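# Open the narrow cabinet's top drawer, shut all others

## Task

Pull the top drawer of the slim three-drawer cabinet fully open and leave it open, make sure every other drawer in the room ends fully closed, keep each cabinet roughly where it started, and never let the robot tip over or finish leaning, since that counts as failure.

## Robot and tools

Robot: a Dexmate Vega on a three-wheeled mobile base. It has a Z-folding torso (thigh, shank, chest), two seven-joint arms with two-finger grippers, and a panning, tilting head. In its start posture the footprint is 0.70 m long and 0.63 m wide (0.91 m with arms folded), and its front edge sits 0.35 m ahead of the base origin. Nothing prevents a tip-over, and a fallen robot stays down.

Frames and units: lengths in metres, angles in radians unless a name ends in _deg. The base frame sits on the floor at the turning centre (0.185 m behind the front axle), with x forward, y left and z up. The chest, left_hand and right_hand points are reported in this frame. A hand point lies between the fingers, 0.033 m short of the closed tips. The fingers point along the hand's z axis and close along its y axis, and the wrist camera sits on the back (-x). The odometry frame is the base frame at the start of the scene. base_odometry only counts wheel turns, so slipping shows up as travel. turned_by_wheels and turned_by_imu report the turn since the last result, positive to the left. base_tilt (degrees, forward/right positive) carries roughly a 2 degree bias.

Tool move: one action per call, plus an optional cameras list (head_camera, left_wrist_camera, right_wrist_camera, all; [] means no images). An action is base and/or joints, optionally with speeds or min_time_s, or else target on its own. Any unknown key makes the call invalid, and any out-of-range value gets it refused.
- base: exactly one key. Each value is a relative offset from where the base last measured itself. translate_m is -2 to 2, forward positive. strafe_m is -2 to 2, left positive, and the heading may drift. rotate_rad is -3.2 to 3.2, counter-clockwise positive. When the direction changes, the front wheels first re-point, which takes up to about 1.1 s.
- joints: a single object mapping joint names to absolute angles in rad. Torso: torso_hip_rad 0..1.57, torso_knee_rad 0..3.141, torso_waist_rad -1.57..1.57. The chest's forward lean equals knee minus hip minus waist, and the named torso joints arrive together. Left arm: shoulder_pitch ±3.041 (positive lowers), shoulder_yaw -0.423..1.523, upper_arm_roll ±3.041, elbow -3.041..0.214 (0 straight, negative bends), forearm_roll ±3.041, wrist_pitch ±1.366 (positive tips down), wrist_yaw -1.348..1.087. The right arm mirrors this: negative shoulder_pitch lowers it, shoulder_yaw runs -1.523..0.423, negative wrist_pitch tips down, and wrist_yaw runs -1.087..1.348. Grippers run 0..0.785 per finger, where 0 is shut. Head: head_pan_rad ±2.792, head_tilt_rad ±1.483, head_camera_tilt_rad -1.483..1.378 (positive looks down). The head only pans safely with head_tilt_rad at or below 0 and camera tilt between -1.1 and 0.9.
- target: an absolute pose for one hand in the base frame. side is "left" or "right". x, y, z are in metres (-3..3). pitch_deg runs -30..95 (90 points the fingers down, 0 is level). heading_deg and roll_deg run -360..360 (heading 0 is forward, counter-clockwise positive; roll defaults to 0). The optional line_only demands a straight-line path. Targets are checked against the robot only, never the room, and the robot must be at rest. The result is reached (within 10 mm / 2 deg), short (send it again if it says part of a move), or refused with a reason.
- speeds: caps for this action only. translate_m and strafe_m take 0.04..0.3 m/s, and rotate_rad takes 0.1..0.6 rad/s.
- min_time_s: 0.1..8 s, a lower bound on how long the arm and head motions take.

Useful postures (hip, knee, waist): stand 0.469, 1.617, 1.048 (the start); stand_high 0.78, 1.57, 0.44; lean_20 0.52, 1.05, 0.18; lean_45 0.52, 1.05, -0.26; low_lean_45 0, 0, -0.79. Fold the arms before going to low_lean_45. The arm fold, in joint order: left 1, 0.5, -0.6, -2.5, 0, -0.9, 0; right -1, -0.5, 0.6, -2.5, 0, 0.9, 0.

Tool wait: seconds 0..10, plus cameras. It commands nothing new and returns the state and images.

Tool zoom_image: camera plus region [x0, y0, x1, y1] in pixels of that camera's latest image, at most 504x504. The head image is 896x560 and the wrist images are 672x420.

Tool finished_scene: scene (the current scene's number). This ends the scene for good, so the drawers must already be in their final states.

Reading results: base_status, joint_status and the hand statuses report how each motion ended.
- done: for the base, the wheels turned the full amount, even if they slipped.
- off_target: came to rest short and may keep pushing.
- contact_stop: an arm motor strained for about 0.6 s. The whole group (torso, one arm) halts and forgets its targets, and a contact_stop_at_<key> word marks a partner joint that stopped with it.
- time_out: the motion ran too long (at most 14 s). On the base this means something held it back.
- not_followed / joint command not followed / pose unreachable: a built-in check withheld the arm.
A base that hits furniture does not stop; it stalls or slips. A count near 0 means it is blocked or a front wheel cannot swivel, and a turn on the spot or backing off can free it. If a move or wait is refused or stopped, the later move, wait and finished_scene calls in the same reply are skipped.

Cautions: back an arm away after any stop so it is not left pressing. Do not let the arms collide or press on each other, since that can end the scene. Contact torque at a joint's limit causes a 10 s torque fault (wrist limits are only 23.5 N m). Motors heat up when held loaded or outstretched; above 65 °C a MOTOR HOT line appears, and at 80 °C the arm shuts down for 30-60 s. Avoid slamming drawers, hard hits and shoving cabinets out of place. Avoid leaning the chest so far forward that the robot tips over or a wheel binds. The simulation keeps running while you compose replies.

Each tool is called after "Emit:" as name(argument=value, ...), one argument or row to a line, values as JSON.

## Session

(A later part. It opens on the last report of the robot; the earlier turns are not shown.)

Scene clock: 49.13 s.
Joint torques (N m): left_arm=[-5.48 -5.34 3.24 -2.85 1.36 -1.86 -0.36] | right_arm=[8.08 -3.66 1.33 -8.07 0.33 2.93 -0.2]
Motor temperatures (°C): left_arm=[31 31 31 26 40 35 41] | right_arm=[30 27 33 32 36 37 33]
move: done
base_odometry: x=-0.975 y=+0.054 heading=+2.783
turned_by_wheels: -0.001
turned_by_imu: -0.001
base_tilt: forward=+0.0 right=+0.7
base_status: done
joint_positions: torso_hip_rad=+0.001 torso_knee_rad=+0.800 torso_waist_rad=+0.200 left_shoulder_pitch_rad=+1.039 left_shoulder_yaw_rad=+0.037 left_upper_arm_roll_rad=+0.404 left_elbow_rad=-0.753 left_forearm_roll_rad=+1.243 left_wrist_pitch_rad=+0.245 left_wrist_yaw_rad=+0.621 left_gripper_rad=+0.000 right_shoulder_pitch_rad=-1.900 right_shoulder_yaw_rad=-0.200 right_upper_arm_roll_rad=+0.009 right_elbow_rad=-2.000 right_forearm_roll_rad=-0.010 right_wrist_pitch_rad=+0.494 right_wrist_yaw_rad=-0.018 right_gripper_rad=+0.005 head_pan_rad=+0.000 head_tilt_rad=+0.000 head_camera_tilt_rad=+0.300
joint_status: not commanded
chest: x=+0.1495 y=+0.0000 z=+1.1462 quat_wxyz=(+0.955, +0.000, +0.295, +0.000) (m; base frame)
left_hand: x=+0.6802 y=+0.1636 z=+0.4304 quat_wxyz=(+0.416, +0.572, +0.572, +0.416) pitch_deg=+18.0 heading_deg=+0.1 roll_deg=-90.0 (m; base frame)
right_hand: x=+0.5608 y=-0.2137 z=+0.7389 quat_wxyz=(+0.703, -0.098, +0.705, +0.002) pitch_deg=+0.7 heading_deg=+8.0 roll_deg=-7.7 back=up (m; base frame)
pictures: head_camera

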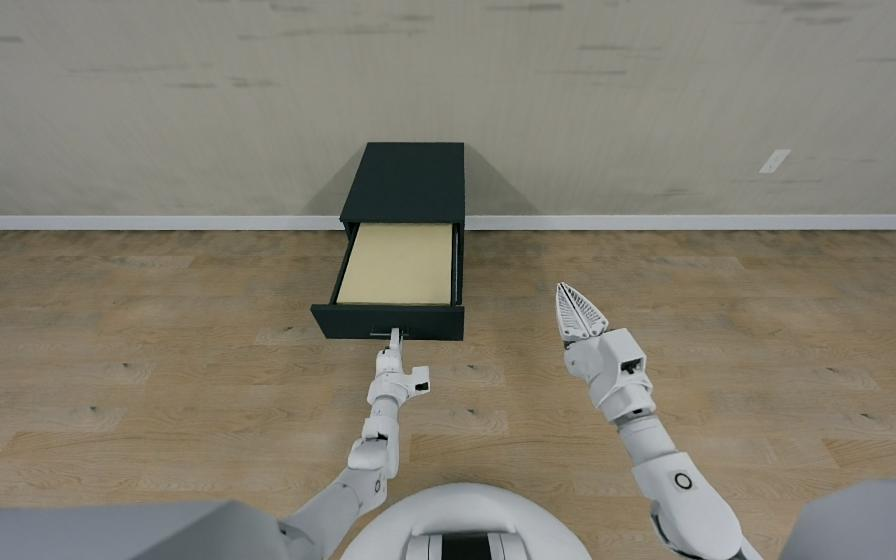

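Emit:
move(
  base={"translate_m": -0.025},
  speeds={"translate_m": 0.04},
  cameras=["head_camera"],
)

Emit:
move(
  base={"translate_m": -0.025},
  speeds={"translate_m": 0.04},
  cameras=["head_camera"],
)

Scene clock: 50.70 s.
Joint torques (N m): left_arm=[-0.98 -5.74 3.1 2.08 -0.08 -1.26 -1.61] | right_arm=[6.82 -3.1 1.03 -8.4 0.22 3.31 -0.31]
Motor temperatures (°C): left_arm=[31 31 31 26 40 35 41] | right_arm=[30 27 33 32 36 37 33]
move: done
base_odometry: x=-0.952 y=+0.045 heading=+2.782
turned_by_wheels: -0.001
turned_by_imu: -0.001
base_tilt: forward=+0.0 right=+0.7
base_status: done
joint_positions: torso_hip_rad=+0.001 torso_knee_rad=+0.800 torso_waist_rad=+0.200 left_shoulder_pitch_rad=+1.039 left_shoulder_yaw_rad=+0.037 left_upper_arm_roll_rad=+0.404 left_elbow_rad=-0.753 left_forearm_roll_rad=+1.243 left_wrist_pitch_rad=+0.245 left_wrist_yaw_rad=+0.621 left_gripper_rad=+0.000 right_shoulder_pitch_rad=-1.900 right_shoulder_yaw_rad=-0.200 right_upper_arm_roll_rad=+0.009 right_elbow_rad=-2.000 right_forearm_roll_rad=-0.010 right_wrist_pitch_rad=+0.494 right_wrist_yaw_rad=-0.018 right_gripper_rad=+0.005 head_pan_rad=+0.000 head_tilt_rad=+0.000 head_camera_tilt_rad=+0.300
joint_status: not commanded
chest: x=+0.1494 y=+0.0000 z=+1.1462 quat_wxyz=(+0.955, +0.000, +0.295, +0.000) (m; base frame)
left_hand: x=+0.6805 y=+0.1633 z=+0.4308 quat_wxyz=(+0.416, +0.572, +0.572, +0.416) pitch_deg=+17.9 heading_deg=+0.0 roll_deg=-90.0 (m; base frame)
right_hand: x=+0.5608 y=-0.2137 z=+0.7390 quat_wxyz=(+0.703, -0.098, +0.705, +0.002) pitch_deg=+0.7 heading_deg=+8.0 roll_deg=-7.7 back=up (m; base frame)
pictures: head_camera

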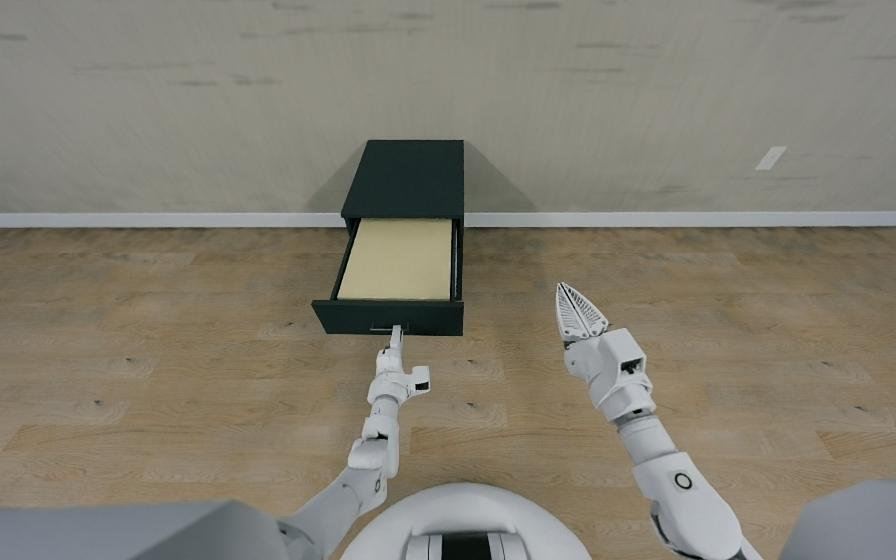

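Scene clock: 52.10 s.
Joint torques (N m): left_arm=[-6.26 -5.04 1.65 -3.67 0.33 0.13 0.88] | right_arm=[8.55 -1.94 1.41 -7.02 0.2 2.68 -0.3]
Motor temperatures (°C): left_arm=[31 31 31 26 40 35 41] | right_arm=[30 27 33 32 36 37 33]
move: done
base_odometry: x=-0.928 y=+0.036 heading=+2.781
turned_by_wheels: -0.001
turned_by_imu: -0.001
base_tilt: forward=+0.0 right=+0.8
base_status: done
joint_positions: torso_hip_rad=+0.001 torso_knee_rad=+0.800 torso_waist_rad=+0.200 left_shoulder_pitch_rad=+1.039 left_shoulder_yaw_rad=+0.037 left_upper_arm_roll_rad=+0.405 left_elbow_rad=-0.753 left_forearm_roll_rad=+1.243 left_wrist_pitch_rad=+0.245 left_wrist_yaw_rad=+0.620 left_gripper_rad=+0.000 right_shoulder_pitch_rad=-1.900 right_shoulder_yaw_rad=-0.200 right_upper_arm_roll_rad=+0.009 right_elbow_rad=-2.000 right_forearm_roll_rad=-0.010 right_wrist_pitch_rad=+0.494 right_wrist_yaw_rad=-0.018 right_gripper_rad=+0.005 head_pan_rad=+0.000 head_tilt_rad=+0.000 head_camera_tilt_rad=+0.300
joint_status: not commanded
chest: x=+0.1496 y=+0.0000 z=+1.1462 quat_wxyz=(+0.955, +0.000, +0.295, +0.000) (m; base frame)
left_hand: x=+0.6801 y=+0.1632 z=+0.4300 quat_wxyz=(+0.416, +0.572, +0.572, +0.416) pitch_deg=+18.0 heading_deg=+0.0 roll_deg=-90.0 (m; base frame)
right_hand: x=+0.5608 y=-0.2137 z=+0.7389 quat_wxyz=(+0.703, -0.098, +0.705, +0.002) pitch_deg=+0.7 heading_deg=+8.0 roll_deg=-7.7 back=up (m; base frame)
pictures: head_camera

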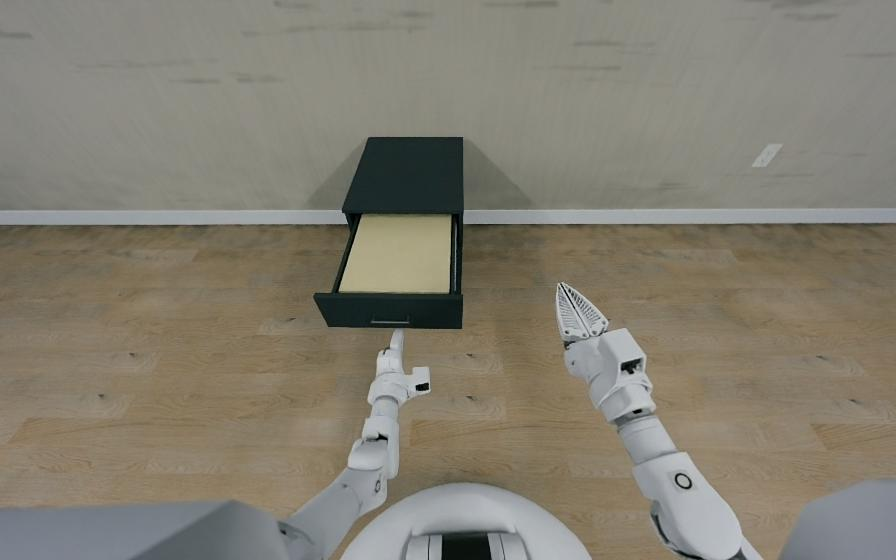

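Emit:
move(
  joints={"head_pan_rad": 1.6, "head_camera_tilt_rad": 0.25},
  cameras=["head_camera"],
)

Emit:
move(
  joints={"head_pan_rad": -2.75, "head_camera_tilt_rad": 0.25},
  cameras=["head_camera"],
)

Scene clock: 54.07 s.
Joint torques (N m): left_arm=[-6.79 -3.95 1.35 -4.89 0.36 -0.4 0.84] | right_arm=[6.91 -3.05 1.81 -8.05 0.19 2.66 -0.32]
Motor temperatures (°C): left_arm=[31 31 31 26 40 35 41] | right_arm=[30 27 33 32 36 37 33]
move: done
base_odometry: x=-0.928 y=+0.036 heading=+2.781
turned_by_wheels: +0.000
turned_by_imu: +0.000
base_tilt: forward=+0.1 right=+0.8
base_status: not commanded
joint_positions: torso_hip_rad=+0.001 torso_knee_rad=+0.800 torso_waist_rad=+0.200 left_shoulder_pitch_rad=+1.039 left_shoulder_yaw_rad=+0.037 left_upper_arm_roll_rad=+0.405 left_elbow_rad=-0.753 left_forearm_roll_rad=+1.243 left_wrist_pitch_rad=+0.245 left_wrist_yaw_rad=+0.620 left_gripper_rad=+0.000 right_shoulder_pitch_rad=-1.900 right_shoulder_yaw_rad=-0.200 right_upper_arm_roll_rad=+0.009 right_elbow_rad=-2.000 right_forearm_roll_rad=-0.010 right_wrist_pitch_rad=+0.494 right_wrist_yaw_rad=-0.018 right_gripper_rad=+0.005 head_pan_rad=+1.600 head_tilt_rad=+0.000 head_camera_tilt_rad=+0.250
joint_status: all done
chest: x=+0.1496 y=+0.0000 z=+1.1462 quat_wxyz=(+0.955, +0.000, +0.295, +0.000) (m; base frame)
left_hand: x=+0.6801 y=+0.1632 z=+0.4300 quat_wxyz=(+0.416, +0.572, +0.572, +0.416) pitch_deg=+18.0 heading_deg=+0.0 roll_deg=-90.0 (m; base frame)
right_hand: x=+0.5608 y=-0.2137 z=+0.7389 quat_wxyz=(+0.703, -0.098, +0.705, +0.002) pitch_deg=+0.7 heading_deg=+8.0 roll_deg=-7.7 back=up (m; base frame)
pictures: head_camera

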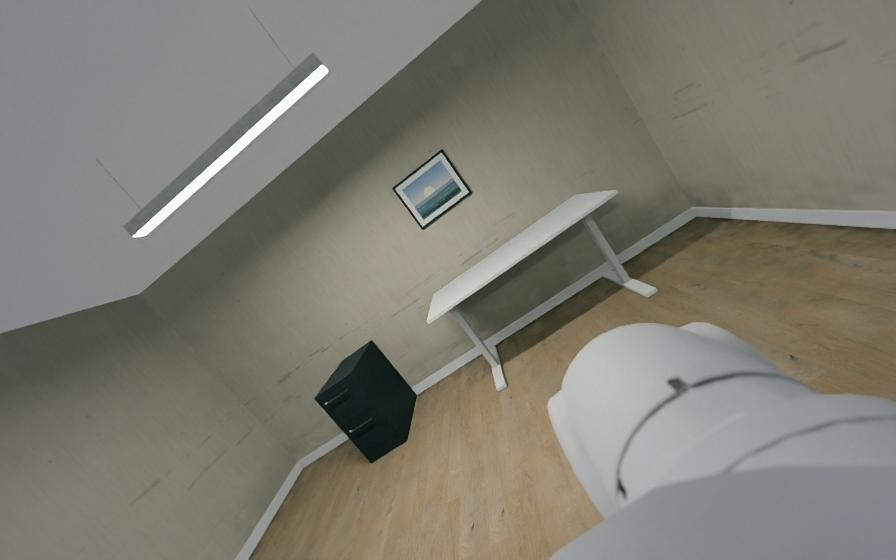

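Scene clock: 57.63 s.
Joint torques (N m): left_arm=[-6.95 -4.56 1.21 -4.87 0.52 -0.75 1.13] | right_arm=[6.22 -3.4 1.69 -8.08 0.12 2.98 -0.17]
Motor temperatures (°C): left_arm=[31 31 31 26 40 35 41] | right_arm=[30 27 33 32 36 37 33]
move: done
base_odometry: x=-0.928 y=+0.036 heading=+2.781
turned_by_wheels: +0.000
turned_by_imu: +0.000
base_tilt: forward=+0.0 right=+0.7
base_status: not commanded
joint_positions: torso_hip_rad=+0.001 torso_knee_rad=+0.800 torso_waist_rad=+0.200 left_shoulder_pitch_rad=+1.039 left_shoulder_yaw_rad=+0.037 left_upper_arm_roll_rad=+0.405 left_elbow_rad=-0.753 left_forearm_roll_rad=+1.243 left_wrist_pitch_rad=+0.245 left_wrist_yaw_rad=+0.620 left_gripper_rad=+0.000 right_shoulder_pitch_rad=-1.900 right_shoulder_yaw_rad=-0.200 right_upper_arm_roll_rad=+0.009 right_elbow_rad=-2.000 right_forearm_roll_rad=-0.010 right_wrist_pitch_rad=+0.494 right_wrist_yaw_rad=-0.018 right_gripper_rad=+0.005 head_pan_rad=-2.750 head_tilt_rad=+0.000 head_camera_tilt_rad=+0.250
joint_status: all done
chest: x=+0.1496 y=+0.0000 z=+1.1462 quat_wxyz=(+0.955, +0.000, +0.295, +0.000) (m; base frame)
left_hand: x=+0.6801 y=+0.1632 z=+0.4300 quat_wxyz=(+0.416, +0.572, +0.572, +0.416) pitch_deg=+18.0 heading_deg=+0.0 roll_deg=-90.0 (m; base frame)
right_hand: x=+0.5608 y=-0.2137 z=+0.7389 quat_wxyz=(+0.703, -0.098, +0.705, +0.002) pitch_deg=+0.7 heading_deg=+8.0 roll_deg=-7.7 back=up (m; base frame)
pictures: head_camera

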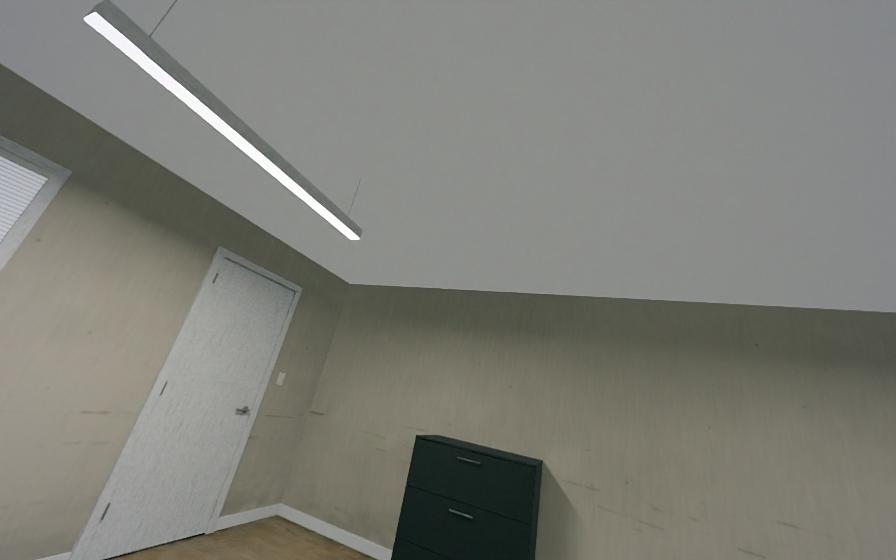

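Emit:
finished_scene(
  scene=2,
  done=true,
)

The scene is finished: the task was done.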